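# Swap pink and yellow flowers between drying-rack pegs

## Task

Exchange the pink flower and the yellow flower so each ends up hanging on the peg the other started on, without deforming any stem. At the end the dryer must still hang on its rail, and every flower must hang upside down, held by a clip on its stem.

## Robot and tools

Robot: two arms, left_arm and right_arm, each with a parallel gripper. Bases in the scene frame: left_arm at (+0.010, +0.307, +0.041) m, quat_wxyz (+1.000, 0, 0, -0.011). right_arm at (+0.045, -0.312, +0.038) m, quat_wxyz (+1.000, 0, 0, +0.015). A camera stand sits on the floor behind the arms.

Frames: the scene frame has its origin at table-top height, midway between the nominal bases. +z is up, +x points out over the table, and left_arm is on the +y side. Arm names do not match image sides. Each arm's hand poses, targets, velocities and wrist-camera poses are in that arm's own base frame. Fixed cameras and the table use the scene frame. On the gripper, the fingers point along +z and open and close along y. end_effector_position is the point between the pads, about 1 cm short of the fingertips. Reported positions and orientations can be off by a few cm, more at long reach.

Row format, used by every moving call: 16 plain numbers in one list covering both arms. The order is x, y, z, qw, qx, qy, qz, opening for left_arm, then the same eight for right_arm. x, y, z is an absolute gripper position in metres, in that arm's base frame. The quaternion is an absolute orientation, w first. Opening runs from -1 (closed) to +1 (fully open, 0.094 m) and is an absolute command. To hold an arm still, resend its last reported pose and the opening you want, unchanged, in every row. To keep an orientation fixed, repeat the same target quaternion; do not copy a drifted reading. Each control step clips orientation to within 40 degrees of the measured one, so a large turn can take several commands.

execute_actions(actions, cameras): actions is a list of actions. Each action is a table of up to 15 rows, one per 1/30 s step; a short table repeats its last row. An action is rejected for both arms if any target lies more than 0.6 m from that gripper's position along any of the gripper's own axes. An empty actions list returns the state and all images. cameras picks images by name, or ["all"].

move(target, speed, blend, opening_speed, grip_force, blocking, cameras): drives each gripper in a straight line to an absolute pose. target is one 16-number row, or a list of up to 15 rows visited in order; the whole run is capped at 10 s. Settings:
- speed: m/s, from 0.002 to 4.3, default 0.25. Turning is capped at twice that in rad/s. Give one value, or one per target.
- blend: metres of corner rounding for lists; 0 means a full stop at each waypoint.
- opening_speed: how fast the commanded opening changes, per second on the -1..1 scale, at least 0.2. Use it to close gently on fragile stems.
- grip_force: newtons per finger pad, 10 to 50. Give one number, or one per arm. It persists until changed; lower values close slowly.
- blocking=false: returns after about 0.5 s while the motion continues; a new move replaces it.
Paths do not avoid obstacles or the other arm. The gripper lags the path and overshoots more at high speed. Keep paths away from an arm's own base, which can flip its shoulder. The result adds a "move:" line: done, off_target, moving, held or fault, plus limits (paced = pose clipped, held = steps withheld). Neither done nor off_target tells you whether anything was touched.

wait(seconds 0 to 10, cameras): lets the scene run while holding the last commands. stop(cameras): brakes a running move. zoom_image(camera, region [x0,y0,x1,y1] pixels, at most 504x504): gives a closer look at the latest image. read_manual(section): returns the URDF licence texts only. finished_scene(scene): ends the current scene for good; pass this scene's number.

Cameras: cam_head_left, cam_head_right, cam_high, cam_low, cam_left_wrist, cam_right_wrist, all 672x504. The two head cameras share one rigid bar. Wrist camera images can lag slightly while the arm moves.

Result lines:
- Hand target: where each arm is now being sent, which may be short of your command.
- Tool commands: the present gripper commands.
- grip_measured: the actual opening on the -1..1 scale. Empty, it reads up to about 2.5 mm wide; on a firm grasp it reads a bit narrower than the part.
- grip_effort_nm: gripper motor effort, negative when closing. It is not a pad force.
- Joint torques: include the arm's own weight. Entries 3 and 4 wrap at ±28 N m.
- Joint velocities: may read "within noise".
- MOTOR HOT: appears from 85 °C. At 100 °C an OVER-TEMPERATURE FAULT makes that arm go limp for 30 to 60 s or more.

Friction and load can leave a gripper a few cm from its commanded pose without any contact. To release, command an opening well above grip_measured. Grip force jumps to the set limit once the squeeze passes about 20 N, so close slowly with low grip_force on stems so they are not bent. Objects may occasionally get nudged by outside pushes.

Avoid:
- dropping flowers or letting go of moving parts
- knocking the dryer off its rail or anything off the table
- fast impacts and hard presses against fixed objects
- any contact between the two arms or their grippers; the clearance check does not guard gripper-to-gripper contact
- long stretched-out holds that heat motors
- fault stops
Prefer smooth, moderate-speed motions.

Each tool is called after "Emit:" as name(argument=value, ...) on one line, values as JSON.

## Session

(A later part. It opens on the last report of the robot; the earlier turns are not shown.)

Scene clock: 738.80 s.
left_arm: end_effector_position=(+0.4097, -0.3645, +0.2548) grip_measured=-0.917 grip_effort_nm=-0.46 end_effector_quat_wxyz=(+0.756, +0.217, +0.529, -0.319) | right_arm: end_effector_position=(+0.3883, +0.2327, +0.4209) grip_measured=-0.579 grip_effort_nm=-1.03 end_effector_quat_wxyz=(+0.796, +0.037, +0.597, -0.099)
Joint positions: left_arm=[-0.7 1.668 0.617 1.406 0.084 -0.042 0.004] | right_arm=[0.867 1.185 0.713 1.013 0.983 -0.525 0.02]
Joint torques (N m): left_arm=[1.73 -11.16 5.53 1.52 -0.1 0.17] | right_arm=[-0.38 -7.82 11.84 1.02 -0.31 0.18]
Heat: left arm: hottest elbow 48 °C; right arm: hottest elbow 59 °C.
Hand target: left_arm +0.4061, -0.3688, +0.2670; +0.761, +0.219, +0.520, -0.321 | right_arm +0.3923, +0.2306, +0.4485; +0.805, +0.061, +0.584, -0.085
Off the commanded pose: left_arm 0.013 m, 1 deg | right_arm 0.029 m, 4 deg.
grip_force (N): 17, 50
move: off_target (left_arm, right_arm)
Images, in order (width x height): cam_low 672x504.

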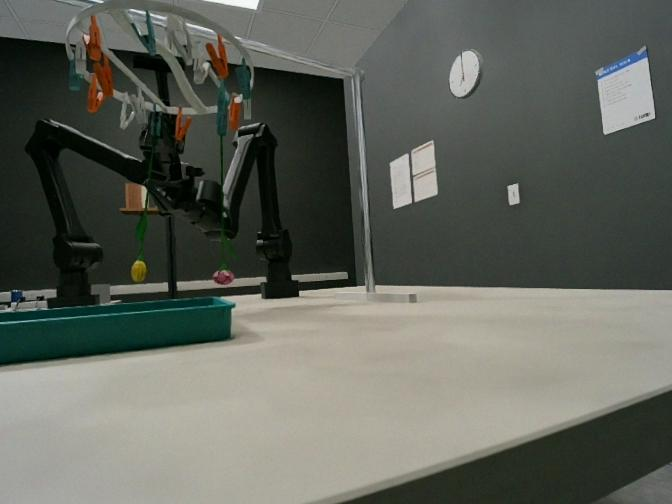

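Emit:
move(target=[[0.4062,-0.3690,0.2725,0.7609,0.2190,0.5198,-0.3206,-1.0,0.3937,0.2316,0.4490,0.8045,0.0614,0.5845,-0.0845,-0.9],[0.4062,-0.3690,0.2725,0.7609,0.2190,0.5198,-0.3206,-1.0,0.3937,0.2316,0.4490,0.8045,0.0614,0.5845,-0.0845,-0.3]], speed=0.03, opening_speed=0.4, cameras=["cam_low","cam_right_wrist"])

Emit:
zoom_image(camera="cam_low", region=[140, 115, 175, 150])

Scene clock: 746.20 s.
left_arm: end_effector_position=(+0.4094, -0.3642, +0.2589) grip_measured=-0.917 grip_effort_nm=-0.45 end_effector_quat_wxyz=(+0.755, +0.217, +0.530, -0.319) | right_arm: end_effector_position=(+0.3884, +0.2326, +0.4209) grip_measured=-0.302 grip_effort_nm=0.07 end_effector_quat_wxyz=(+0.796, +0.037, +0.597, -0.099)
Joint positions: left_arm=[-0.7 1.652 0.617 1.386 0.084 -0.042 0.004] | right_arm=[0.866 1.185 0.713 1.013 0.983 -0.525 0.033]
Joint torques (N m): left_arm=[1.73 -11.16 5.82 1.52 -0.09 0.17] | right_arm=[-0.38 -7.82 11.88 1.06 -0.29 0.17]
Heat: left arm: hottest elbow 48 °C; right arm: hottest elbow 59 °C.
Hand target: left_arm +0.4060, -0.3687, +0.2725; +0.761, +0.219, +0.520, -0.321 | right_arm +0.3922, +0.2307, +0.4485; +0.805, +0.061, +0.584, -0.085
Off the commanded pose: left_arm 0.015 m, 1 deg | right_arm 0.029 m, 4 deg.
grip_force (N): 17, 50
move: off_target (left_arm, right_arm); target 2's new opening was sent with right_arm's hand 0.029 m and 4 deg from that target
camera_calibration:
cam_right_wrist: T_world_to_cam=[[-0.19827, -0.977723, 0.0688915, 0.274334], [-0.149077, -0.0393874, -0.988041, 0.523196], [0.968744, -0.206169, -0.137947, -0.181402], [0, 0, 0, 1]] pos_world=[0.308121, 0.251431, 0.473015]
Images, in order (width x height): cam_low 672x504, cam_right_wrist 672x504.

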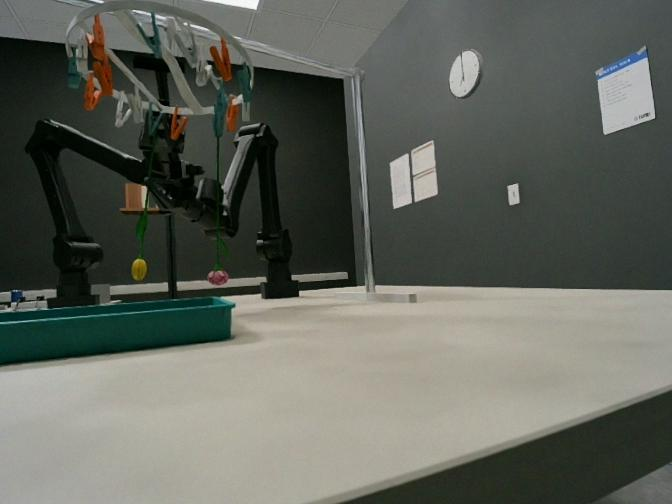

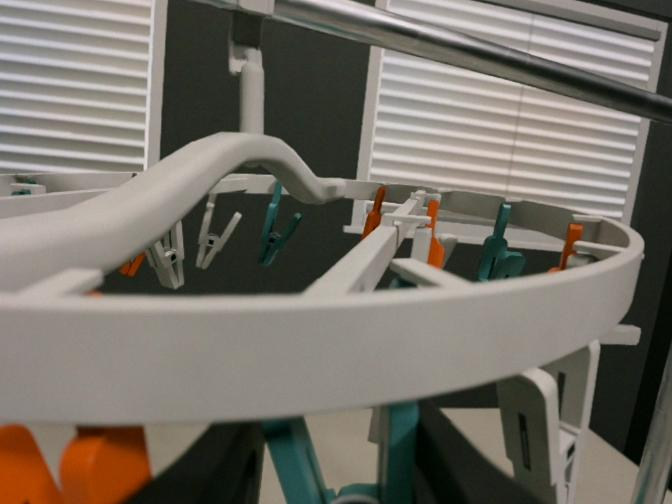

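Scaled by 14.400 from the camera's 672x504 image, which has a finer 960x720 frame.

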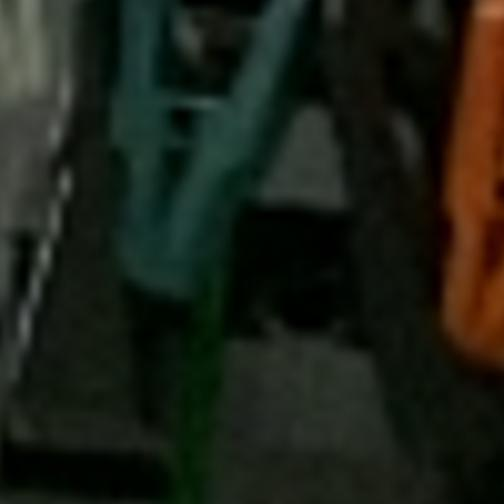

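Emit:
move(target=[[0.4062,-0.3690,0.2340,0.7609,0.2190,0.5198,-0.3206,-1.0,0.3937,0.2316,0.4350,0.8045,0.0614,0.5845,-0.0845,-0.3],[0.4062,-0.3690,0.2340,0.7609,0.2190,0.5198,-0.3206,-1.0,0.3930,0.2290,0.4310,0.8045,0.0614,0.5845,-0.0845,0.08],[0.4062,-0.3690,0.2340,0.7609,0.2190,0.5198,-0.3206,-1.0,0.3920,0.2260,0.4310,0.8045,0.0614,0.5845,-0.0845,0.08]], speed=0.05, opening_speed=0.8, cameras=["cam_low","cam_right_wrist"])

Emit:
zoom_image(camera="cam_right_wrist", region=[200, 330, 480, 504])

Emit:
zoom_image(camera="cam_low", region=[135, 110, 175, 150])

Scene clock: 770.20 s.
left_arm: end_effector_position=(+0.4107, -0.3653, +0.2354) grip_measured=-0.917 grip_effort_nm=-0.45 end_effector_quat_wxyz=(+0.758, +0.216, +0.526, -0.320) | right_arm: end_effector_position=(+0.3890, +0.2291, +0.4242) grip_measured=+0.079 grip_effort_nm=0.08 end_effector_quat_wxyz=(+0.801, +0.048, +0.590, -0.092)
Joint positions: left_arm=[-0.7 1.741 0.617 1.488 0.084 -0.041 0.004] | right_arm=[0.859 1.187 0.713 1.039 0.979 -0.518 0.051]
Joint torques (N m): left_arm=[1.73 -9.17 4.38 2.81 -0.09 0.16] | right_arm=[-0.32 -6.95 8.8 1.73 -0.36 0.17]
Heat: left arm: hottest elbow 49 °C; right arm: hottest elbow 59 °C.
Hand target: left_arm +0.4062, -0.3689, +0.2339; +0.761, +0.219, +0.520, -0.321 | right_arm +0.3919, +0.2259, +0.4308; +0.805, +0.061, +0.585, -0.085
Off the commanded pose: left_arm 0.006 m, 1 deg | right_arm 0.008 m, 2 deg.
grip_force (N): 17, 50
move: done
camera_calibration:
cam_right_wrist: T_world_to_cam=[[-0.20102, -0.978666, 0.0424613, 0.283354], [-0.130531, -0.0161986, -0.991312, 0.515244], [0.970852, -0.204816, -0.12449, -0.18911], [0, 0, 0, 1]] pos_world=[0.307813, 0.246923, 0.475194]
Images, in order (width x height): cam_low 672x504, cam_right_wrist 672x504.

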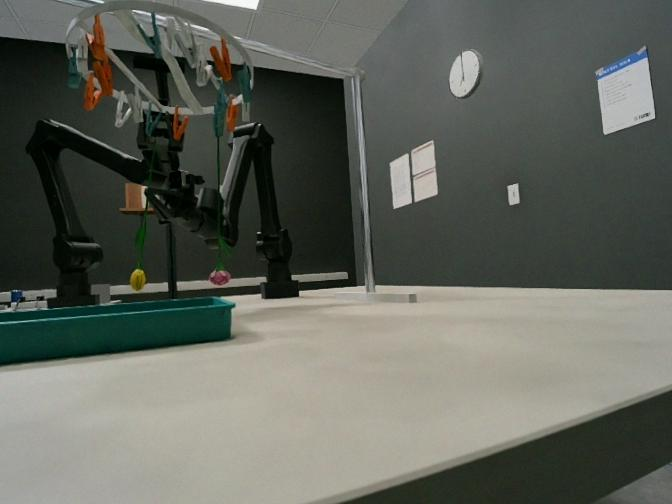

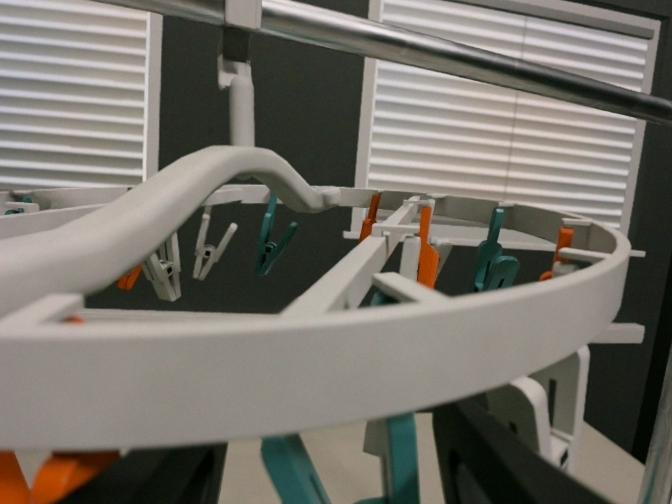

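Scaled by 1.800 from the camera's 672x504 image, which has a finer 960x720 frame.

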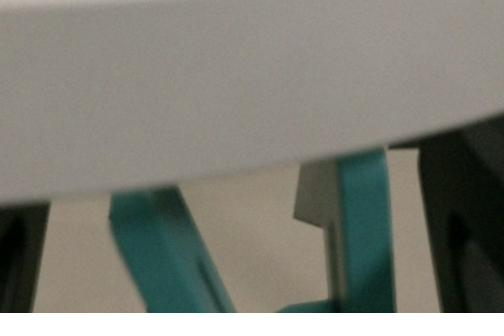

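Scaled by 12.600 from the camera's 672x504 image, which has a finer 960x720 frame.

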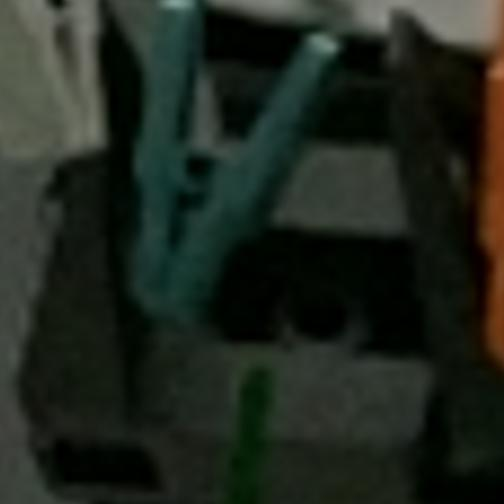

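Emit:
move(target=[[0.4062,-0.3690,0.2340,0.7609,0.2190,0.5198,-0.3206,-1.0,0.3905,0.2195,0.4225,0.8045,0.0614,0.5845,-0.0845,-0.05]], speed=0.04, opening_speed=0.5, cameras=["cam_right_wrist"])

Emit:
zoom_image(camera="cam_right_wrist", region=[200, 330, 480, 504])

Scene clock: 777.37 s.
left_arm: end_effector_position=(+0.4107, -0.3653, +0.2354) grip_measured=-0.917 grip_effort_nm=-0.45 end_effector_quat_wxyz=(+0.758, +0.216, +0.526, -0.320) | right_arm: end_effector_position=(+0.3902, +0.2257, +0.4233) grip_measured=-0.049 grip_effort_nm=-0.08 end_effector_quat_wxyz=(+0.802, +0.052, +0.588, -0.089)
Joint positions: left_arm=[-0.7 1.741 0.617 1.488 0.084 -0.041 0.004] | right_arm=[0.85 1.187 0.707 1.049 0.971 -0.509 0.045]
Joint torques (N m): left_arm=[1.73 -9.11 4.38 2.81 -0.09 0.17] | right_arm=[-0.44 -7.36 7.2 1.99 -0.38 0.19]
Heat: left arm: hottest elbow 48 °C; right arm: hottest elbow 58 °C.
Hand target: left_arm +0.4062, -0.3689, +0.2339; +0.761, +0.219, +0.520, -0.321 | right_arm +0.3905, +0.2196, +0.4225; +0.805, +0.061, +0.585, -0.085
Off the commanded pose: left_arm 0.006 m, 1 deg | right_arm 0.006 m, 1 deg.
grip_force (N): 17, 50
move: done
camera_calibration:
cam_right_wrist: T_world_to_cam=[[-0.201176, -0.979018, 0.032419, 0.284759], [-0.123453, -0.00749152, -0.992322, 0.510279], [0.971745, -0.203634, -0.119355, -0.193908], [0, 0, 0, 1]] pos_world=[0.308711, 0.243121, 0.473985]
Images, in order (width x height): cam_right_wrist 672x504.

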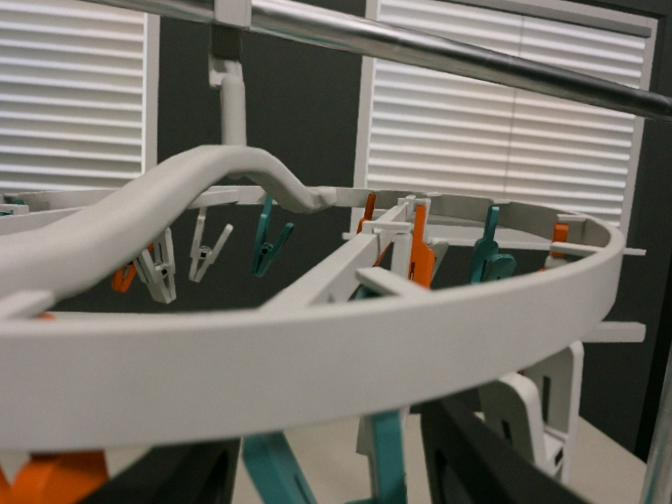

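Scaled by 1.800 from the camera's 672x504 image, which has a finer 960x720 frame.

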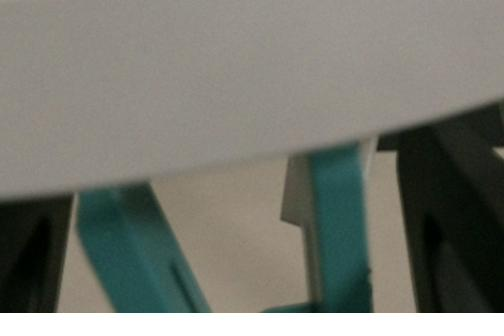

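Emit:
move(target=[[0.4062,-0.3690,0.2340,0.7609,0.2190,0.5198,-0.3206,-1.0,0.3905,0.2175,0.4165,0.8045,0.0614,0.5845,-0.0845,-0.05],[0.4062,-0.3690,0.2340,0.7609,0.2190,0.5198,-0.3206,-1.0,0.3905,0.2175,0.4165,0.8045,0.0614,0.5845,-0.0845,-0.9]], speed=0.04, opening_speed=0.6, cameras=["cam_right_wrist","cam_low"])

Emit:
zoom_image(camera="cam_right_wrist", region=[200, 330, 480, 504])

Emit:
zoom_image(camera="cam_low", region=[135, 115, 170, 150])

Scene clock: 791.53 s.
left_arm: end_effector_position=(+0.4107, -0.3653, +0.2354) grip_measured=-0.917 grip_effort_nm=-0.46 end_effector_quat_wxyz=(+0.758, +0.216, +0.526, -0.320) | right_arm: end_effector_position=(+0.3894, +0.2227, +0.4185) grip_measured=-0.575 grip_effort_nm=-1.02 end_effector_quat_wxyz=(+0.803, +0.053, +0.587, -0.088)
Joint positions: left_arm=[-0.7 1.741 0.617 1.488 0.084 -0.041 0.004] | right_arm=[0.846 1.187 0.692 1.064 0.967 -0.503 0.02]
Joint torques (N m): left_arm=[1.67 -9.17 4.38 2.81 -0.1 0.17] | right_arm=[-0.32 -7 7.21 1.95 -0.35 0.17]
Heat: left arm: hottest elbow 47 °C; right arm: hottest elbow 55 °C.
Hand target: left_arm +0.4062, -0.3689, +0.2339; +0.761, +0.219, +0.520, -0.321 | right_arm +0.3905, +0.2175, +0.4165; +0.805, +0.061, +0.585, -0.085
Off the commanded pose: left_arm 0.006 m, 1 deg | right_arm 0.006 m, 1 deg.
grip_force (N): 17, 50
move: done
camera_calibration:
cam_right_wrist: T_world_to_cam=[[-0.200525, -0.97929, 0.0279536, 0.283349], [-0.120913, -0.00357642, -0.992657, 0.503601], [0.972198, -0.202432, -0.117691, -0.195434], [0, 0, 0, 1]] pos_world=[0.307711, 0.23972, 0.468981]
Images, in order (width x height): cam_low 672x504, cam_right_wrist 672x504.

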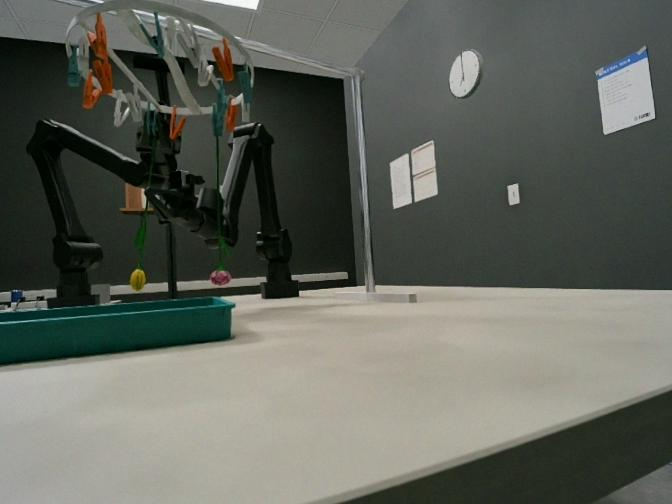

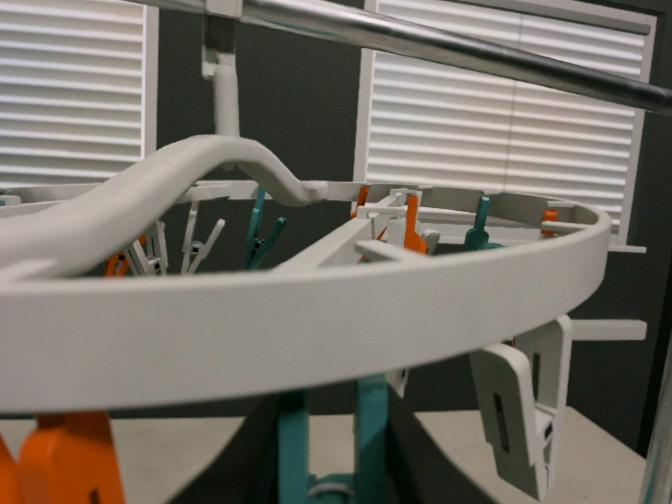

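Scaled by 1.800 from the camera's 672x504 image, which has a finer 960x720 frame.

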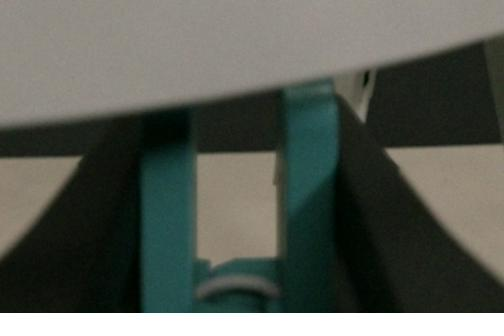

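Scaled by 14.400 from the camera's 672x504 image, which has a finer 960x720 frame.

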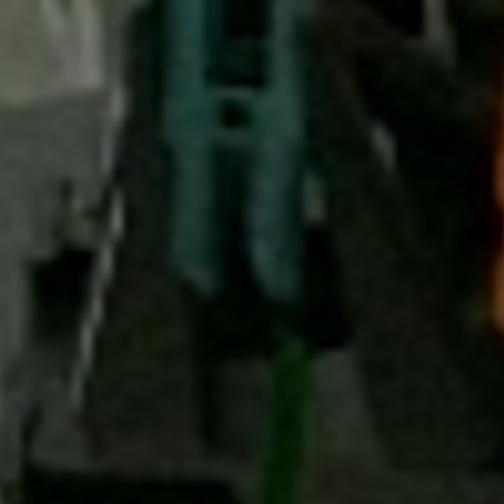

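Emit:
move(target=[[0.4164,-0.3823,0.2400,0.7609,0.2190,0.5198,-0.3206,-1.0,0.3905,0.2175,0.4165,0.8045,0.0614,0.5845,-0.0845,-0.9]], speed=0.05, cameras=["cam_low"])

Emit:
zoom_image(camera="cam_low", region=[135, 115, 170, 150])

Scene clock: 800.57 s.
left_arm: end_effector_position=(+0.4110, -0.3696, +0.2341) grip_measured=-0.917 grip_effort_nm=-0.45 end_effector_quat_wxyz=(+0.757, +0.217, +0.528, -0.319) | right_arm: end_effector_position=(+0.3894, +0.2227, +0.4185) grip_measured=-0.575 grip_effort_nm=-1.03 end_effector_quat_wxyz=(+0.803, +0.053, +0.587, -0.088)
Joint positions: left_arm=[-0.708 1.746 0.624 1.479 0.076 -0.038 0.004] | right_arm=[0.846 1.187 0.692 1.064 0.967 -0.503 0.02]
Joint torques (N m): left_arm=[1.67 -9.11 7.12 1.58 -0.09 0.17] | right_arm=[-0.21 -7 7.2 1.96 -0.36 0.17]
Heat: left arm: hottest elbow 47 °C; right arm: hottest elbow 53 °C.
Hand target: left_arm +0.4159, -0.3819, +0.2400; +0.761, +0.219, +0.520, -0.321 | right_arm +0.3905, +0.2175, +0.4165; +0.805, +0.061, +0.585, -0.085
Off the commanded pose: left_arm 0.015 m, 1 deg | right_arm 0.006 m, 1 deg.
grip_force (N): 17, 50
move: off_target (left_arm)
Images, in order (width x height): cam_low 672x504.

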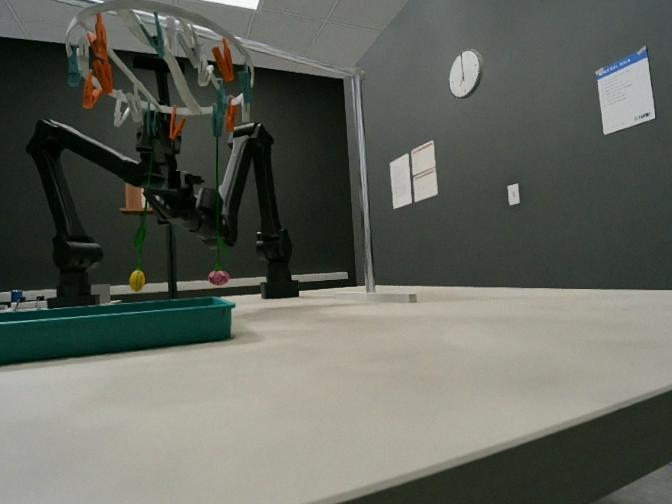

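Scaled by 14.400 from the camera's 672x504 image, which has a finer 960x720 frame.

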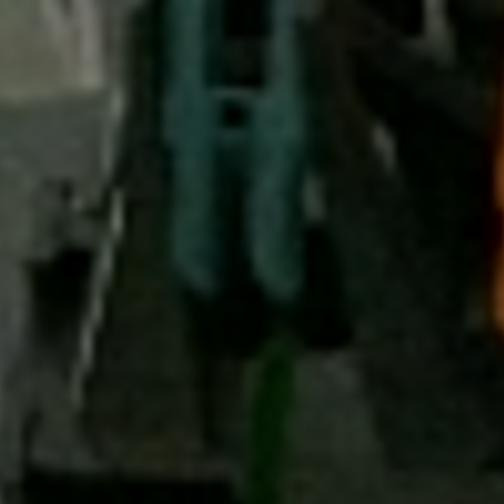

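Emit:
move(target=[[0.4227,-0.3885,0.2450,0.7609,0.2190,0.5198,-0.3206,-1.0,0.3905,0.2175,0.4165,0.8045,0.0614,0.5845,-0.0845,-0.9]], speed=0.05, cameras=["cam_low"])

Emit:
zoom_image(camera="cam_low", region=[135, 115, 170, 150])

Scene clock: 805.63 s.
left_arm: end_effector_position=(+0.4173, -0.3755, +0.2376) grip_measured=-0.917 grip_effort_nm=-0.45 end_effector_quat_wxyz=(+0.756, +0.217, +0.529, -0.319) | right_arm: end_effector_position=(+0.3894, +0.2227, +0.4185) grip_measured=-0.575 grip_effort_nm=-1.03 end_effector_quat_wxyz=(+0.803, +0.053, +0.587, -0.088)
Joint positions: left_arm=[-0.709 1.746 0.649 1.452 0.074 -0.038 0.004] | right_arm=[0.846 1.187 0.692 1.064 0.967 -0.503 0.02]
Joint torques (N m): left_arm=[1.67 -9.47 7.38 1.54 -0.09 0.17] | right_arm=[-0.38 -6.89 7.2 1.96 -0.35 0.17]
Heat: left arm: hottest elbow 48 °C; right arm: hottest elbow 52 °C.
Hand target: left_arm +0.4220, -0.3881, +0.2449; +0.761, +0.219, +0.520, -0.321 | right_arm +0.3905, +0.2175, +0.4165; +0.805, +0.061, +0.585, -0.085
Off the commanded pose: left_arm 0.016 m, 1 deg | right_arm 0.006 m, 1 deg.
grip_force (N): 17, 50
move: off_target (left_arm)
Images, in order (width x height): cam_low 672x504.

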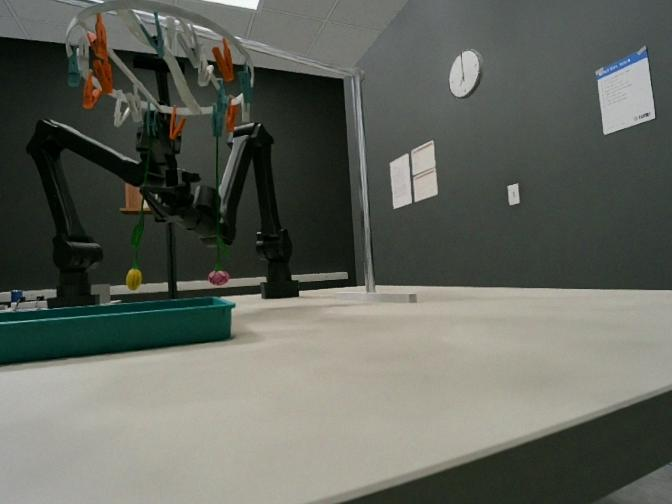

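Scaled by 14.400 from the camera's 672x504 image, which has a finer 960x720 frame.

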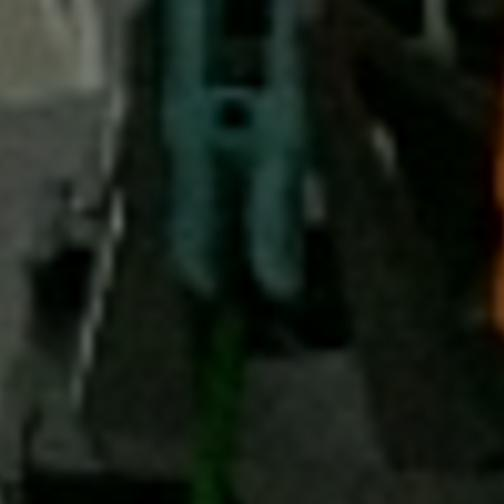

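Emit:
move(target=[[0.4227,-0.3885,0.2620,0.7609,0.2190,0.5198,-0.3206,-1.0,0.3905,0.2175,0.4165,0.8045,0.0614,0.5845,-0.0845,-0.9]], speed=0.04, cameras=["cam_low"])

Emit:
zoom_image(camera="cam_low", region=[135, 115, 170, 150])

Scene clock: 809.73 s.
left_arm: end_effector_position=(+0.4191, -0.3770, +0.2355) grip_measured=-0.917 grip_effort_nm=-0.45 end_effector_quat_wxyz=(+0.746, +0.221, +0.542, -0.316) | right_arm: end_effector_position=(+0.3894, +0.2227, +0.4185) grip_measured=-0.575 grip_effort_nm=-1.03 end_effector_quat_wxyz=(+0.803, +0.053, +0.587, -0.088)
Joint positions: left_arm=[-0.709 1.726 0.649 1.398 0.074 -0.038 0.004] | right_arm=[0.846 1.187 0.692 1.064 0.967 -0.503 0.02]
Joint torques (N m): left_arm=[1.73 -11.75 7.75 1.48 -0.09 0.16] | right_arm=[-0.32 -6.89 7.24 1.95 -0.35 0.17]
Heat: left arm: hottest elbow 47 °C; right arm: hottest elbow 51 °C.
Hand target: left_arm +0.4216, -0.3875, +0.2621; +0.761, +0.219, +0.520, -0.321 | right_arm +0.3905, +0.2175, +0.4165; +0.805, +0.061, +0.585, -0.085
Off the commanded pose: left_arm 0.029 m, 3 deg | right_arm 0.006 m, 1 deg.
grip_force (N): 17, 50
move: off_target (left_arm)
Images, in order (width x height): cam_low 672x504.

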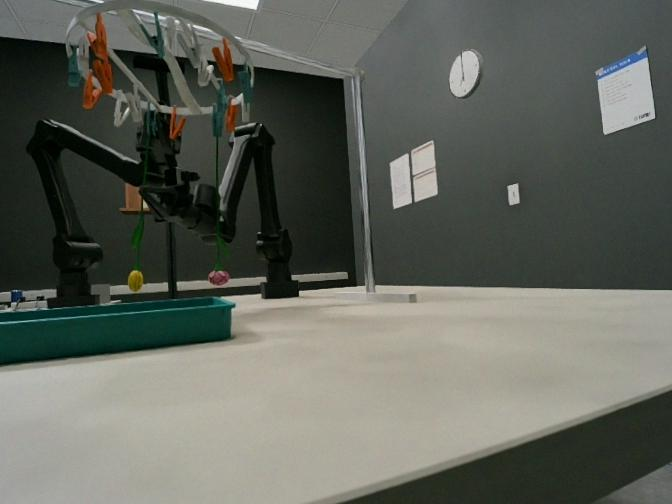

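Scaled by 14.400 from the camera's 672x504 image, which has a finer 960x720 frame.

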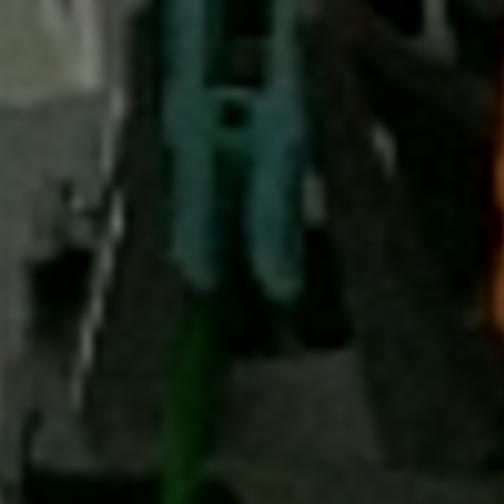

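Emit:
move(target=[[0.4209,-0.3870,0.2620,0.7697,0.2135,0.5066,-0.3243,-1.0,0.3905,0.2175,0.4165,0.8045,0.0614,0.5845,-0.0845,-0.9]], speed=0.04, cameras=["cam_low"])

Emit:
zoom_image(camera="cam_low", region=[135, 115, 170, 150])

Scene clock: 814.07 s.
left_arm: end_effector_position=(+0.4178, -0.3759, +0.2406) grip_measured=-0.917 grip_effort_nm=-0.45 end_effector_quat_wxyz=(+0.753, +0.218, +0.534, -0.318) | right_arm: end_effector_position=(+0.3892, +0.2225, +0.4188) grip_measured=-0.575 grip_effort_nm=-1.03 end_effector_quat_wxyz=(+0.804, +0.054, +0.586, -0.087)
Joint positions: left_arm=[-0.709 1.726 0.649 1.419 0.073 -0.038 0.004] | right_arm=[0.846 1.187 0.692 1.066 0.967 -0.503 0.02]
Joint torques (N m): left_arm=[1.73 -9.93 7.76 3.04 -0.09 0.14] | right_arm=[-0.21 -7.12 7.21 1.85 -0.35 0.15]
Heat: left arm: hottest elbow 47 °C; right arm: hottest elbow 51 °C.
Hand target: left_arm +0.4199, -0.3861, +0.2618; +0.770, +0.213, +0.507, -0.324 | right_arm +0.3905, +0.2175, +0.4164; +0.804, +0.061, +0.585, -0.085
Off the commanded pose: left_arm 0.024 m, 4 deg | right_arm 0.006 m, 1 deg.
grip_force (N): 17, 50
move: off_target (left_arm)
Images, in order (width x height): cam_low 672x504.

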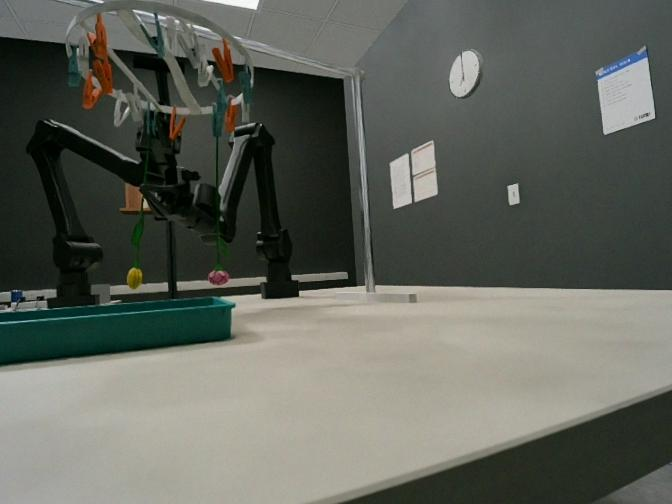

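Scaled by 14.400 from the camera's 672x504 image, which has a finer 960x720 frame.

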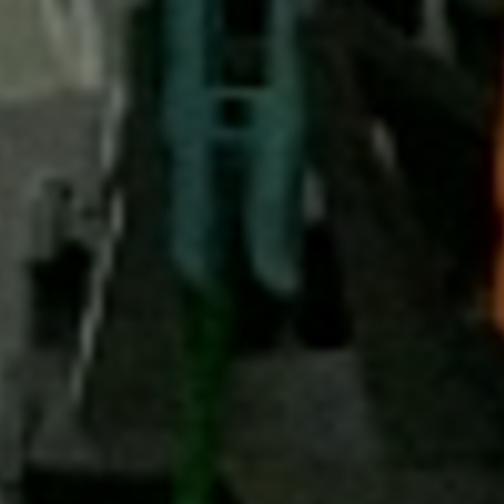

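Emit:
move(target=[[0.4215,-0.3865,0.2620,0.7754,0.2098,0.4978,-0.3268,-1.0,0.3905,0.2175,0.4165,0.8045,0.0614,0.5845,-0.0845,-0.9]], speed=0.04, cameras=["cam_low"])

Emit:
zoom_image(camera="cam_low", region=[135, 115, 170, 150])

Scene clock: 817.97 s.
left_arm: end_effector_position=(+0.4180, -0.3760, +0.2476) grip_measured=-0.917 grip_effort_nm=-0.45 end_effector_quat_wxyz=(+0.763, +0.213, +0.519, -0.321) | right_arm: end_effector_position=(+0.3891, +0.2224, +0.4191) grip_measured=-0.575 grip_effort_nm=-1.03 end_effector_quat_wxyz=(+0.804, +0.054, +0.586, -0.087)
Joint positions: left_arm=[-0.709 1.739 0.658 1.461 0.073 -0.038 0.004] | right_arm=[0.846 1.187 0.692 1.068 0.967 -0.503 0.02]
Joint torques (N m): left_arm=[1.79 -9.41 7.47 2.78 -0.05 0.11] | right_arm=[-0.32 -7.06 7.19 1.8 -0.37 0.17]
Heat: left arm: hottest elbow 47 °C; right arm: hottest elbow 50 °C.
Hand target: left_arm +0.4208, -0.3859, +0.2618; +0.775, +0.210, +0.498, -0.327 | right_arm +0.3905, +0.2175, +0.4165; +0.805, +0.061, +0.585, -0.085
Off the commanded pose: left_arm 0.018 m, 3 deg | right_arm 0.006 m, 1 deg.
grip_force (N): 17, 50
move: off_target (left_arm)
Images, in order (width x height): cam_low 672x504.

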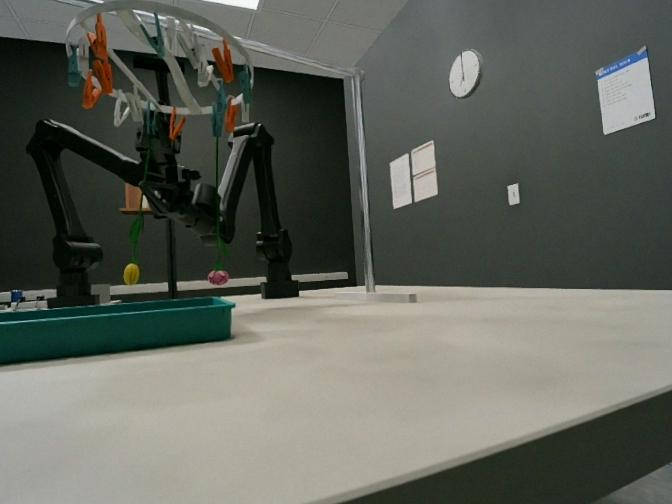

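Scaled by 14.400 from the camera's 672x504 image, which has a finer 960x720 frame.

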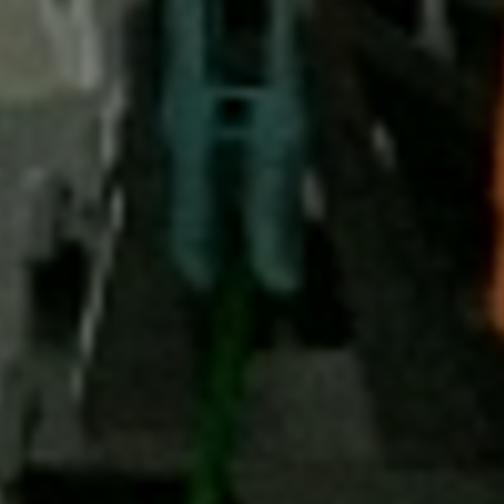

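Emit:
move(target=[[0.4215,-0.3865,0.2240,0.7658,0.2161,0.5120,-0.3230,-1.0,0.3905,0.2175,0.4165,0.8045,0.0614,0.5845,-0.0845,-0.9],[0.4215,-0.3865,0.2480,0.7658,0.2161,0.5120,-0.3230,-1.0,0.3905,0.2175,0.4165,0.8045,0.0614,0.5845,-0.0845,-0.9]], speed=0.05, cameras=["cam_low"])

Emit:
zoom_image(camera="cam_low", region=[135, 115, 170, 150])

Scene clock: 831.43 s.
left_arm: end_effector_position=(+0.4202, -0.3780, +0.2288) grip_measured=-0.917 grip_effort_nm=-0.45 end_effector_quat_wxyz=(+0.756, +0.216, +0.529, -0.319) | right_arm: end_effector_position=(+0.3891, +0.2224, +0.4191) grip_measured=-0.575 grip_effort_nm=-1.03 end_effector_quat_wxyz=(+0.804, +0.054, +0.586, -0.087)
Joint positions: left_arm=[-0.709 1.78 0.658 1.478 0.073 -0.038 0.004] | right_arm=[0.846 1.187 0.692 1.068 0.967 -0.503 0.02]
Joint torques (N m): left_arm=[1.85 -11.93 6.42 1.52 0.05 0.14] | right_arm=[-0.26 -7.12 7.3 1.74 -0.35 0.16]
Heat: left arm: hottest elbow 48 °C; right arm: hottest elbow 48 °C.
Hand target: left_arm +0.4209, -0.3859, +0.2480; +0.766, +0.216, +0.512, -0.323 | right_arm +0.3905, +0.2175, +0.4165; +0.805, +0.061, +0.585, -0.085
Off the commanded pose: left_arm 0.021 m, 2 deg | right_arm 0.006 m, 1 deg.
grip_force (N): 17, 50
move: off_target (left_arm)
Images, in order (width x height): cam_low 672x504.

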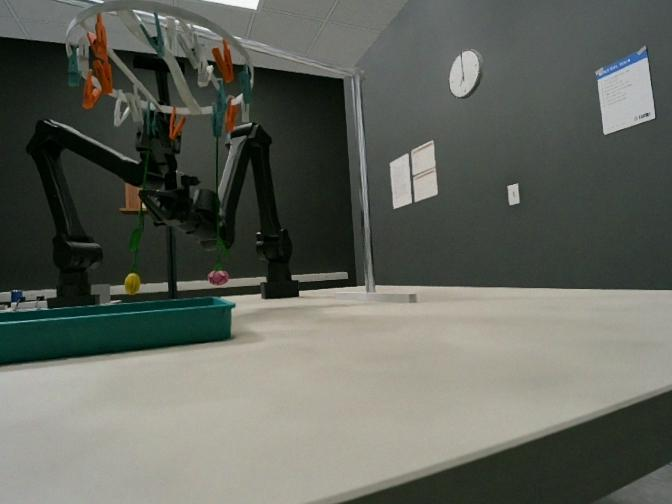

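Scaled by 14.400 from the camera's 672x504 image, which has a finer 960x720 frame.

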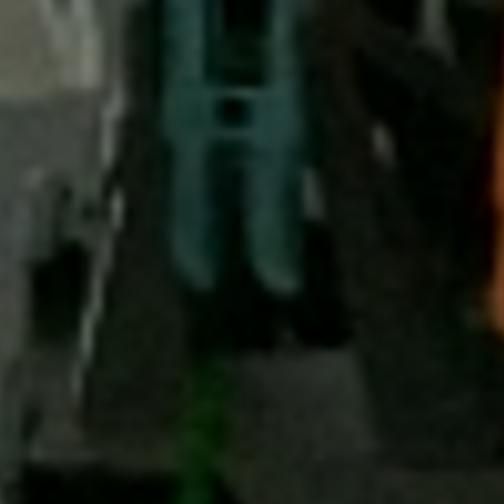

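Emit:
move(target=[[0.4040,-0.3701,0.2300,0.7441,0.2291,0.5436,-0.3135,-1.0,0.3905,0.2175,0.4165,0.8045,0.0614,0.5845,-0.0845,-0.9],[0.4040,-0.3701,0.2480,0.7441,0.2291,0.5436,-0.3135,-1.0,0.3905,0.2175,0.4165,0.8045,0.0614,0.5845,-0.0845,-0.9]], speed=0.05, cameras=["cam_low"])

Emit:
zoom_image(camera="cam_low", region=[135, 115, 170, 150])

Scene clock: 841.73 s.
left_arm: end_effector_position=(+0.4072, -0.3672, +0.2388) grip_measured=-0.917 grip_effort_nm=-0.45 end_effector_quat_wxyz=(+0.740, +0.225, +0.551, -0.313) | right_arm: end_effector_position=(+0.3891, +0.2224, +0.4191) grip_measured=-0.575 grip_effort_nm=-1.03 end_effector_quat_wxyz=(+0.804, +0.054, +0.586, -0.087)
Joint positions: left_arm=[-0.709 1.668 0.603 1.363 0.074 -0.034 0.004] | right_arm=[0.846 1.187 0.692 1.068 0.967 -0.503 0.02]
Joint torques (N m): left_arm=[2.08 -11.05 5.15 1.55 0.13 0.17] | right_arm=[-0.38 -6.95 7.2 1.72 -0.37 0.18]
Heat: left arm: hottest elbow 48 °C; right arm: hottest elbow 47 °C.
Hand target: left_arm +0.4040, -0.3700, +0.2480; +0.744, +0.229, +0.543, -0.313 | right_arm +0.3905, +0.2175, +0.4165; +0.805, +0.061, +0.585, -0.085
Off the commanded pose: left_arm 0.010 m, 1 deg | right_arm 0.006 m, 1 deg.
grip_force (N): 17, 50
move: done
Images, in order (width x height): cam_low 672x504.

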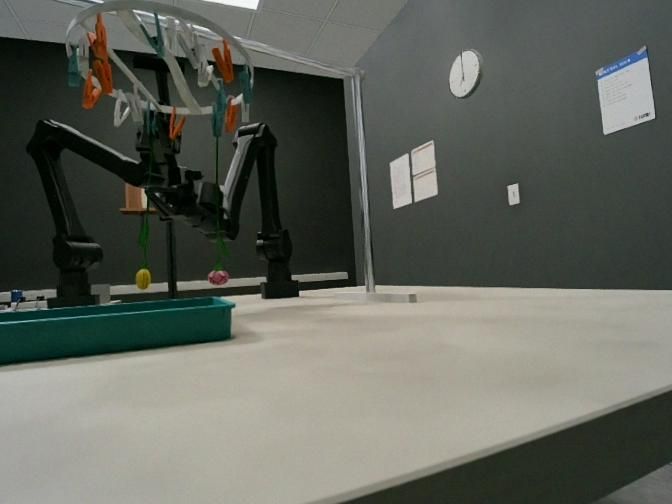

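Scaled by 14.400 from the camera's 672x504 image, which has a finer 960x720 frame.

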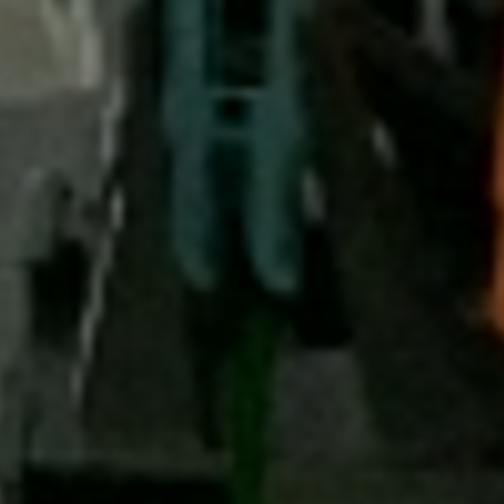

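Emit:
move(target=[[0.4075,-0.3737,0.2440,0.7385,0.2324,0.5515,-0.3112,-1.0,0.3905,0.2175,0.4165,0.8045,0.0614,0.5845,-0.0845,-0.9]], speed=0.04, cameras=["cam_low"])

Emit:
zoom_image(camera="cam_low", region=[135, 115, 170, 150])

Scene clock: 849.47 s.
left_arm: end_effector_position=(+0.4087, -0.3684, +0.2321) grip_measured=-0.917 grip_effort_nm=-0.45 end_effector_quat_wxyz=(+0.733, +0.229, +0.561, -0.309) | right_arm: end_effector_position=(+0.3891, +0.2224, +0.4191) grip_measured=-0.575 grip_effort_nm=-1.03 end_effector_quat_wxyz=(+0.804, +0.054, +0.586, -0.087)
Joint positions: left_arm=[-0.709 1.668 0.603 1.335 0.074 -0.033 0.004] | right_arm=[0.846 1.187 0.692 1.068 0.967 -0.503 0.02]
Joint torques (N m): left_arm=[1.96 -10.75 5.87 1.66 0.12 0.16] | right_arm=[-0.15 -6.95 7.2 1.77 -0.36 0.16]
Heat: left arm: hottest elbow 48 °C; right arm: hottest elbow 47 °C.
Hand target: left_arm +0.4074, -0.3735, +0.2441; +0.739, +0.232, +0.551, -0.311 | right_arm +0.3905, +0.2175, +0.4165; +0.805, +0.061, +0.585, -0.085
Off the commanded pose: left_arm 0.013 m, 1 deg | right_arm 0.006 m, 1 deg.
grip_force (N): 17, 50
move: off_target (left_arm)
Images, in order (width x height): cam_low 672x504.

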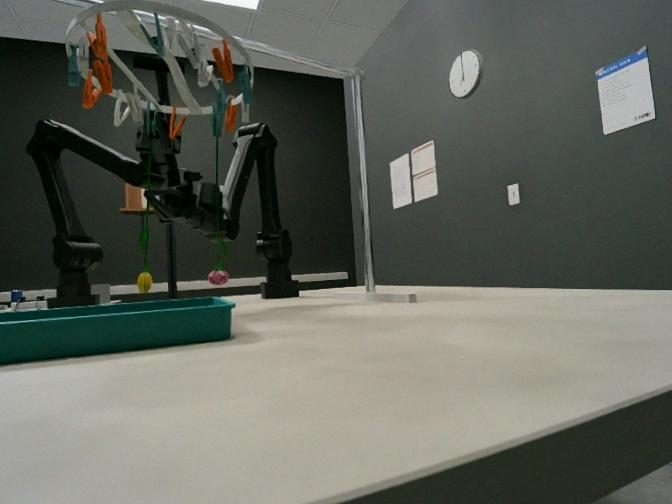

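Scaled by 14.400 from the camera's 672x504 image, which has a finer 960x720 frame.

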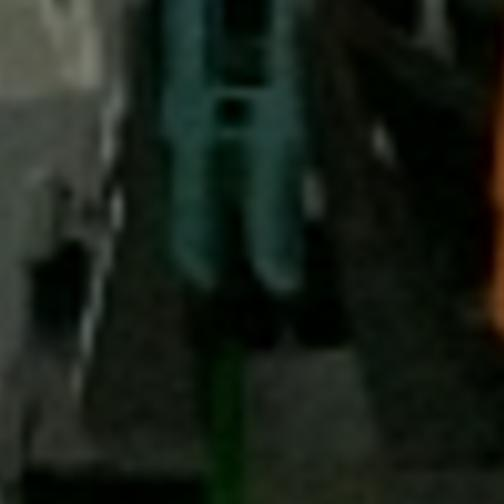

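Emit:
move(target=[[0.4075,-0.3737,0.2580,0.7385,0.2324,0.5515,-0.3112,-1.0,0.3905,0.2175,0.4165,0.8045,0.0614,0.5845,-0.0845,-0.9]], speed=0.03, cameras=["cam_low"])

Emit:
zoom_image(camera="cam_low", region=[135, 115, 170, 150])

Scene clock: 854.93 s.
left_arm: end_effector_position=(+0.4079, -0.3677, +0.2412) grip_measured=-0.917 grip_effort_nm=-0.45 end_effector_quat_wxyz=(+0.730, +0.230, +0.565, -0.308) | right_arm: end_effector_position=(+0.3891, +0.2224, +0.4191) grip_measured=-0.575 grip_effort_nm=-1.03 end_effector_quat_wxyz=(+0.804, +0.054, +0.586, -0.087)
Joint positions: left_arm=[-0.709 1.629 0.603 1.285 0.074 -0.033 0.004] | right_arm=[0.846 1.187 0.692 1.068 0.967 -0.503 0.02]
Joint torques (N m): left_arm=[2.02 -10.87 6.57 1.66 0.12 0.17] | right_arm=[-0.26 -6.83 7.21 1.78 -0.35 0.16]
Heat: left arm: hottest elbow 48 °C; right arm: hottest elbow 46 °C.
Hand target: left_arm +0.4073, -0.3733, +0.2582; +0.739, +0.232, +0.551, -0.311 | right_arm +0.3905, +0.2175, +0.4165; +0.805, +0.061, +0.585, -0.085
Off the commanded pose: left_arm 0.018 m, 2 deg | right_arm 0.006 m, 1 deg.
grip_force (N): 17, 50
move: off_target (left_arm)
Images, in order (width x height): cam_low 672x504.

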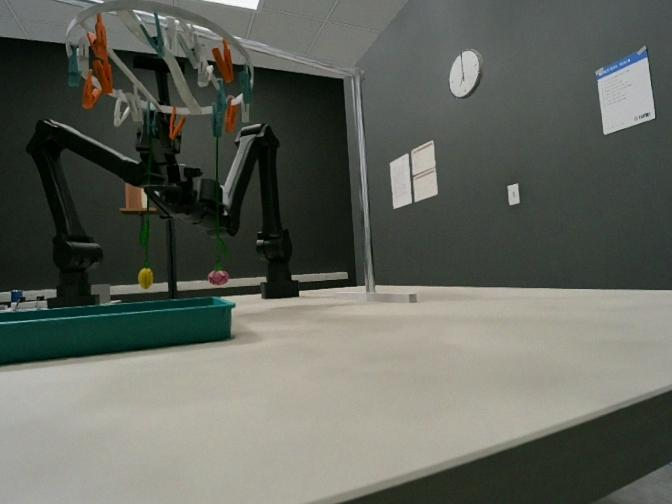

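Scaled by 14.400 from the camera's 672x504 image, which has a finer 960x720 frame.

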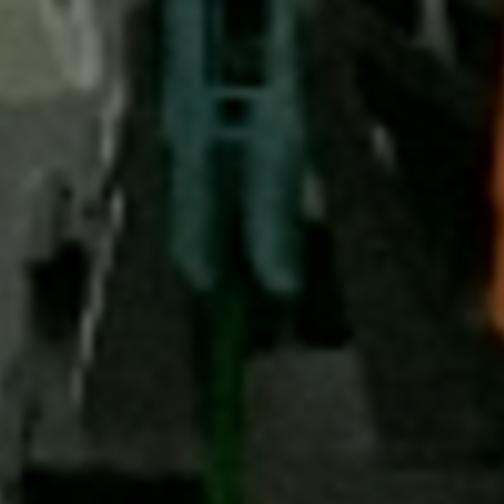

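Emit:
move(target=[[0.4075,-0.3737,0.2740,0.7385,0.2324,0.5515,-0.3112,-1.0,0.3905,0.2175,0.4165,0.8045,0.0614,0.5845,-0.0845,-0.9]], speed=0.03, cameras=["cam_low"])

Emit:
zoom_image(camera="cam_low", region=[135, 115, 170, 150])

Scene clock: 857.83 s.
left_arm: end_effector_position=(+0.4064, -0.3664, +0.2527) grip_measured=-0.917 grip_effort_nm=-0.45 end_effector_quat_wxyz=(+0.727, +0.231, +0.569, -0.307) | right_arm: end_effector_position=(+0.3891, +0.2224, +0.4191) grip_measured=-0.575 grip_effort_nm=-1.03 end_effector_quat_wxyz=(+0.804, +0.054, +0.586, -0.087)
Joint positions: left_arm=[-0.709 1.581 0.603 1.228 0.074 -0.033 0.004] | right_arm=[0.846 1.187 0.692 1.068 0.967 -0.503 0.02]
Joint torques (N m): left_arm=[1.96 -10.64 7.53 1.66 0.12 0.17] | right_arm=[-0.32 -6.89 7.24 1.76 -0.36 0.17]
Heat: left arm: hottest elbow 48 °C; right arm: hottest elbow 46 °C.
Hand target: left_arm +0.4070, -0.3731, +0.2741; +0.738, +0.232, +0.551, -0.311 | right_arm +0.3905, +0.2175, +0.4165; +0.805, +0.061, +0.585, -0.085
Off the commanded pose: left_arm 0.023 m, 2 deg | right_arm 0.006 m, 1 deg.
grip_force (N): 17, 50
move: off_target (left_arm)
Images, in order (width x height): cam_low 672x504.

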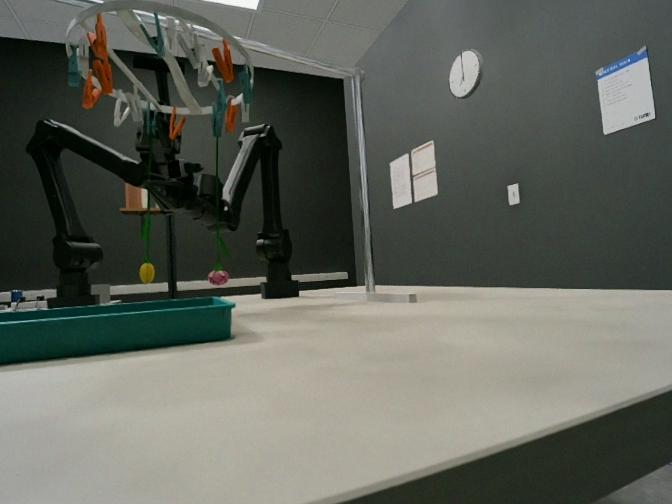

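Scaled by 14.400 from the camera's 672x504 image, which has a finer 960x720 frame.

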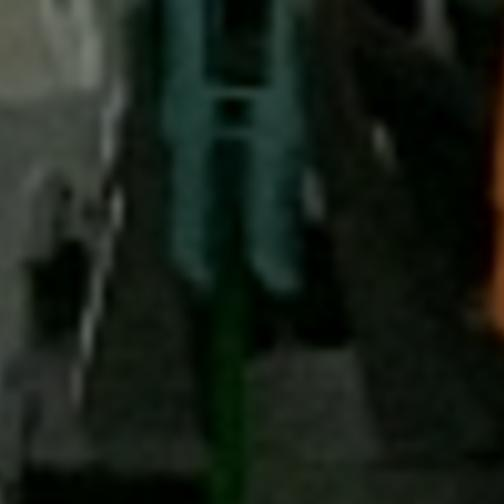

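Emit:
move(target=[[0.4078,-0.3740,0.2810,0.7385,0.2324,0.5515,-0.3112,-1.0,0.3905,0.2175,0.4165,0.8045,0.0614,0.5845,-0.0845,-0.9],[0.4078,-0.3740,0.2810,0.7385,0.2324,0.5515,-0.3112,-1.0,0.3905,0.2175,0.4165,0.8045,0.0614,0.5845,-0.0845,-0.4]], speed=0.03, opening_speed=0.3, cameras=["cam_low","cam_right_wrist"])

Emit:
zoom_image(camera="cam_low", region=[135, 115, 170, 150])

Scene clock: 864.03 s.
left_arm: end_effector_position=(+0.4057, -0.3659, +0.2567) grip_measured=-0.917 grip_effort_nm=-0.45 end_effector_quat_wxyz=(+0.726, +0.232, +0.571, -0.307) | right_arm: end_effector_position=(+0.3895, +0.2222, +0.4193) grip_measured=-0.402 grip_effort_nm=0.05 end_effector_quat_wxyz=(+0.804, +0.054, +0.585, -0.087)
Joint positions: left_arm=[-0.709 1.562 0.603 1.203 0.074 -0.032 0.004] | right_arm=[0.844 1.187 0.692 1.068 0.965 -0.503 0.028]
Joint torques (N m): left_arm=[2.08 -10.58 8.02 1.63 0.11 0.15] | right_arm=[-0.26 -6.89 7.23 1.76 -0.25 0.17]
Heat: left arm: hottest elbow 48 °C; right arm: hottest elbow 46 °C.
Hand target: left_arm +0.4071, -0.3732, +0.2811; +0.739, +0.232, +0.551, -0.311 | right_arm +0.3905, +0.2175, +0.4165; +0.805, +0.061, +0.585, -0.085
Off the commanded pose: left_arm 0.026 m, 3 deg | right_arm 0.006 m, 1 deg.
grip_force (N): 17, 50
move: off_target (left_arm)
camera_calibration:
cam_right_wrist: T_world_to_cam=[[-0.199885, -0.9795, 0.025025, 0.283955], [-0.117051, -0.00148681, -0.993125, 0.502614], [0.972803, -0.20144, -0.114354, -0.19739], [0, 0, 0, 1]] pos_world=[0.307611, 0.239119, 0.46948]
Images, in order (width x height): cam_low 672x504, cam_right_wrist 672x504.

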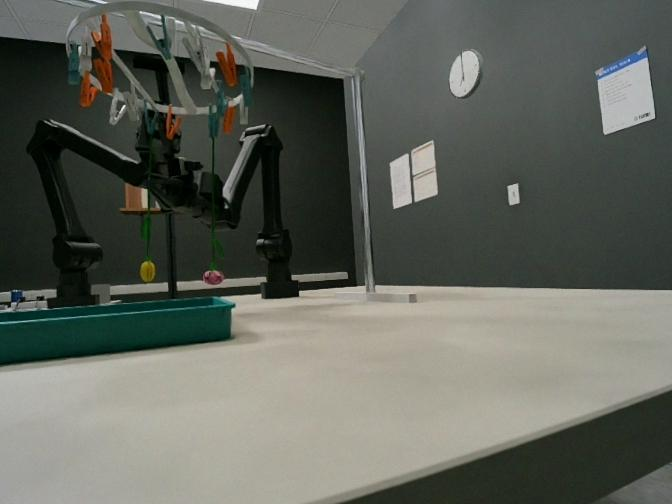

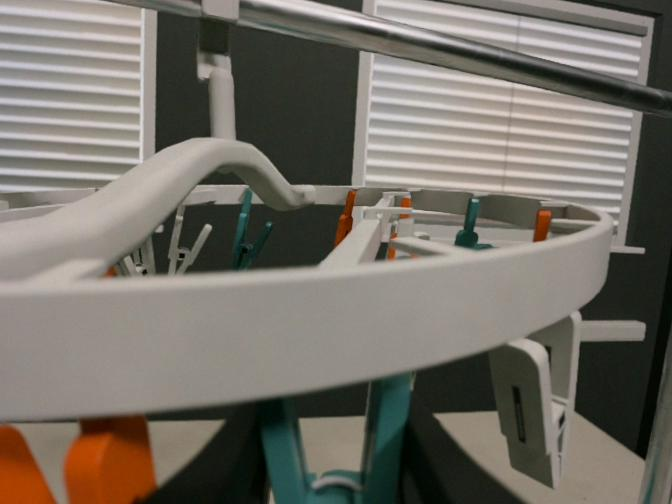

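Scaled by 14.400 from the camera's 672x504 image, which has a finer 960x720 frame.

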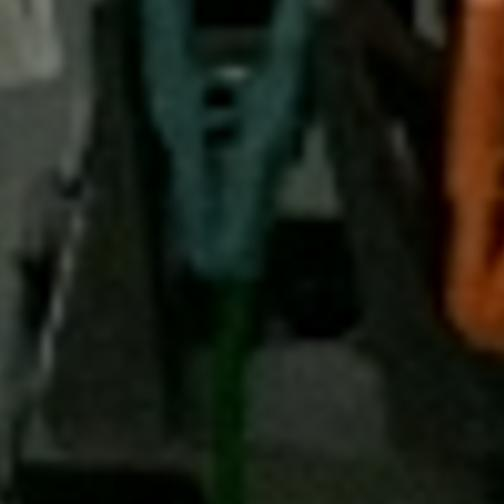

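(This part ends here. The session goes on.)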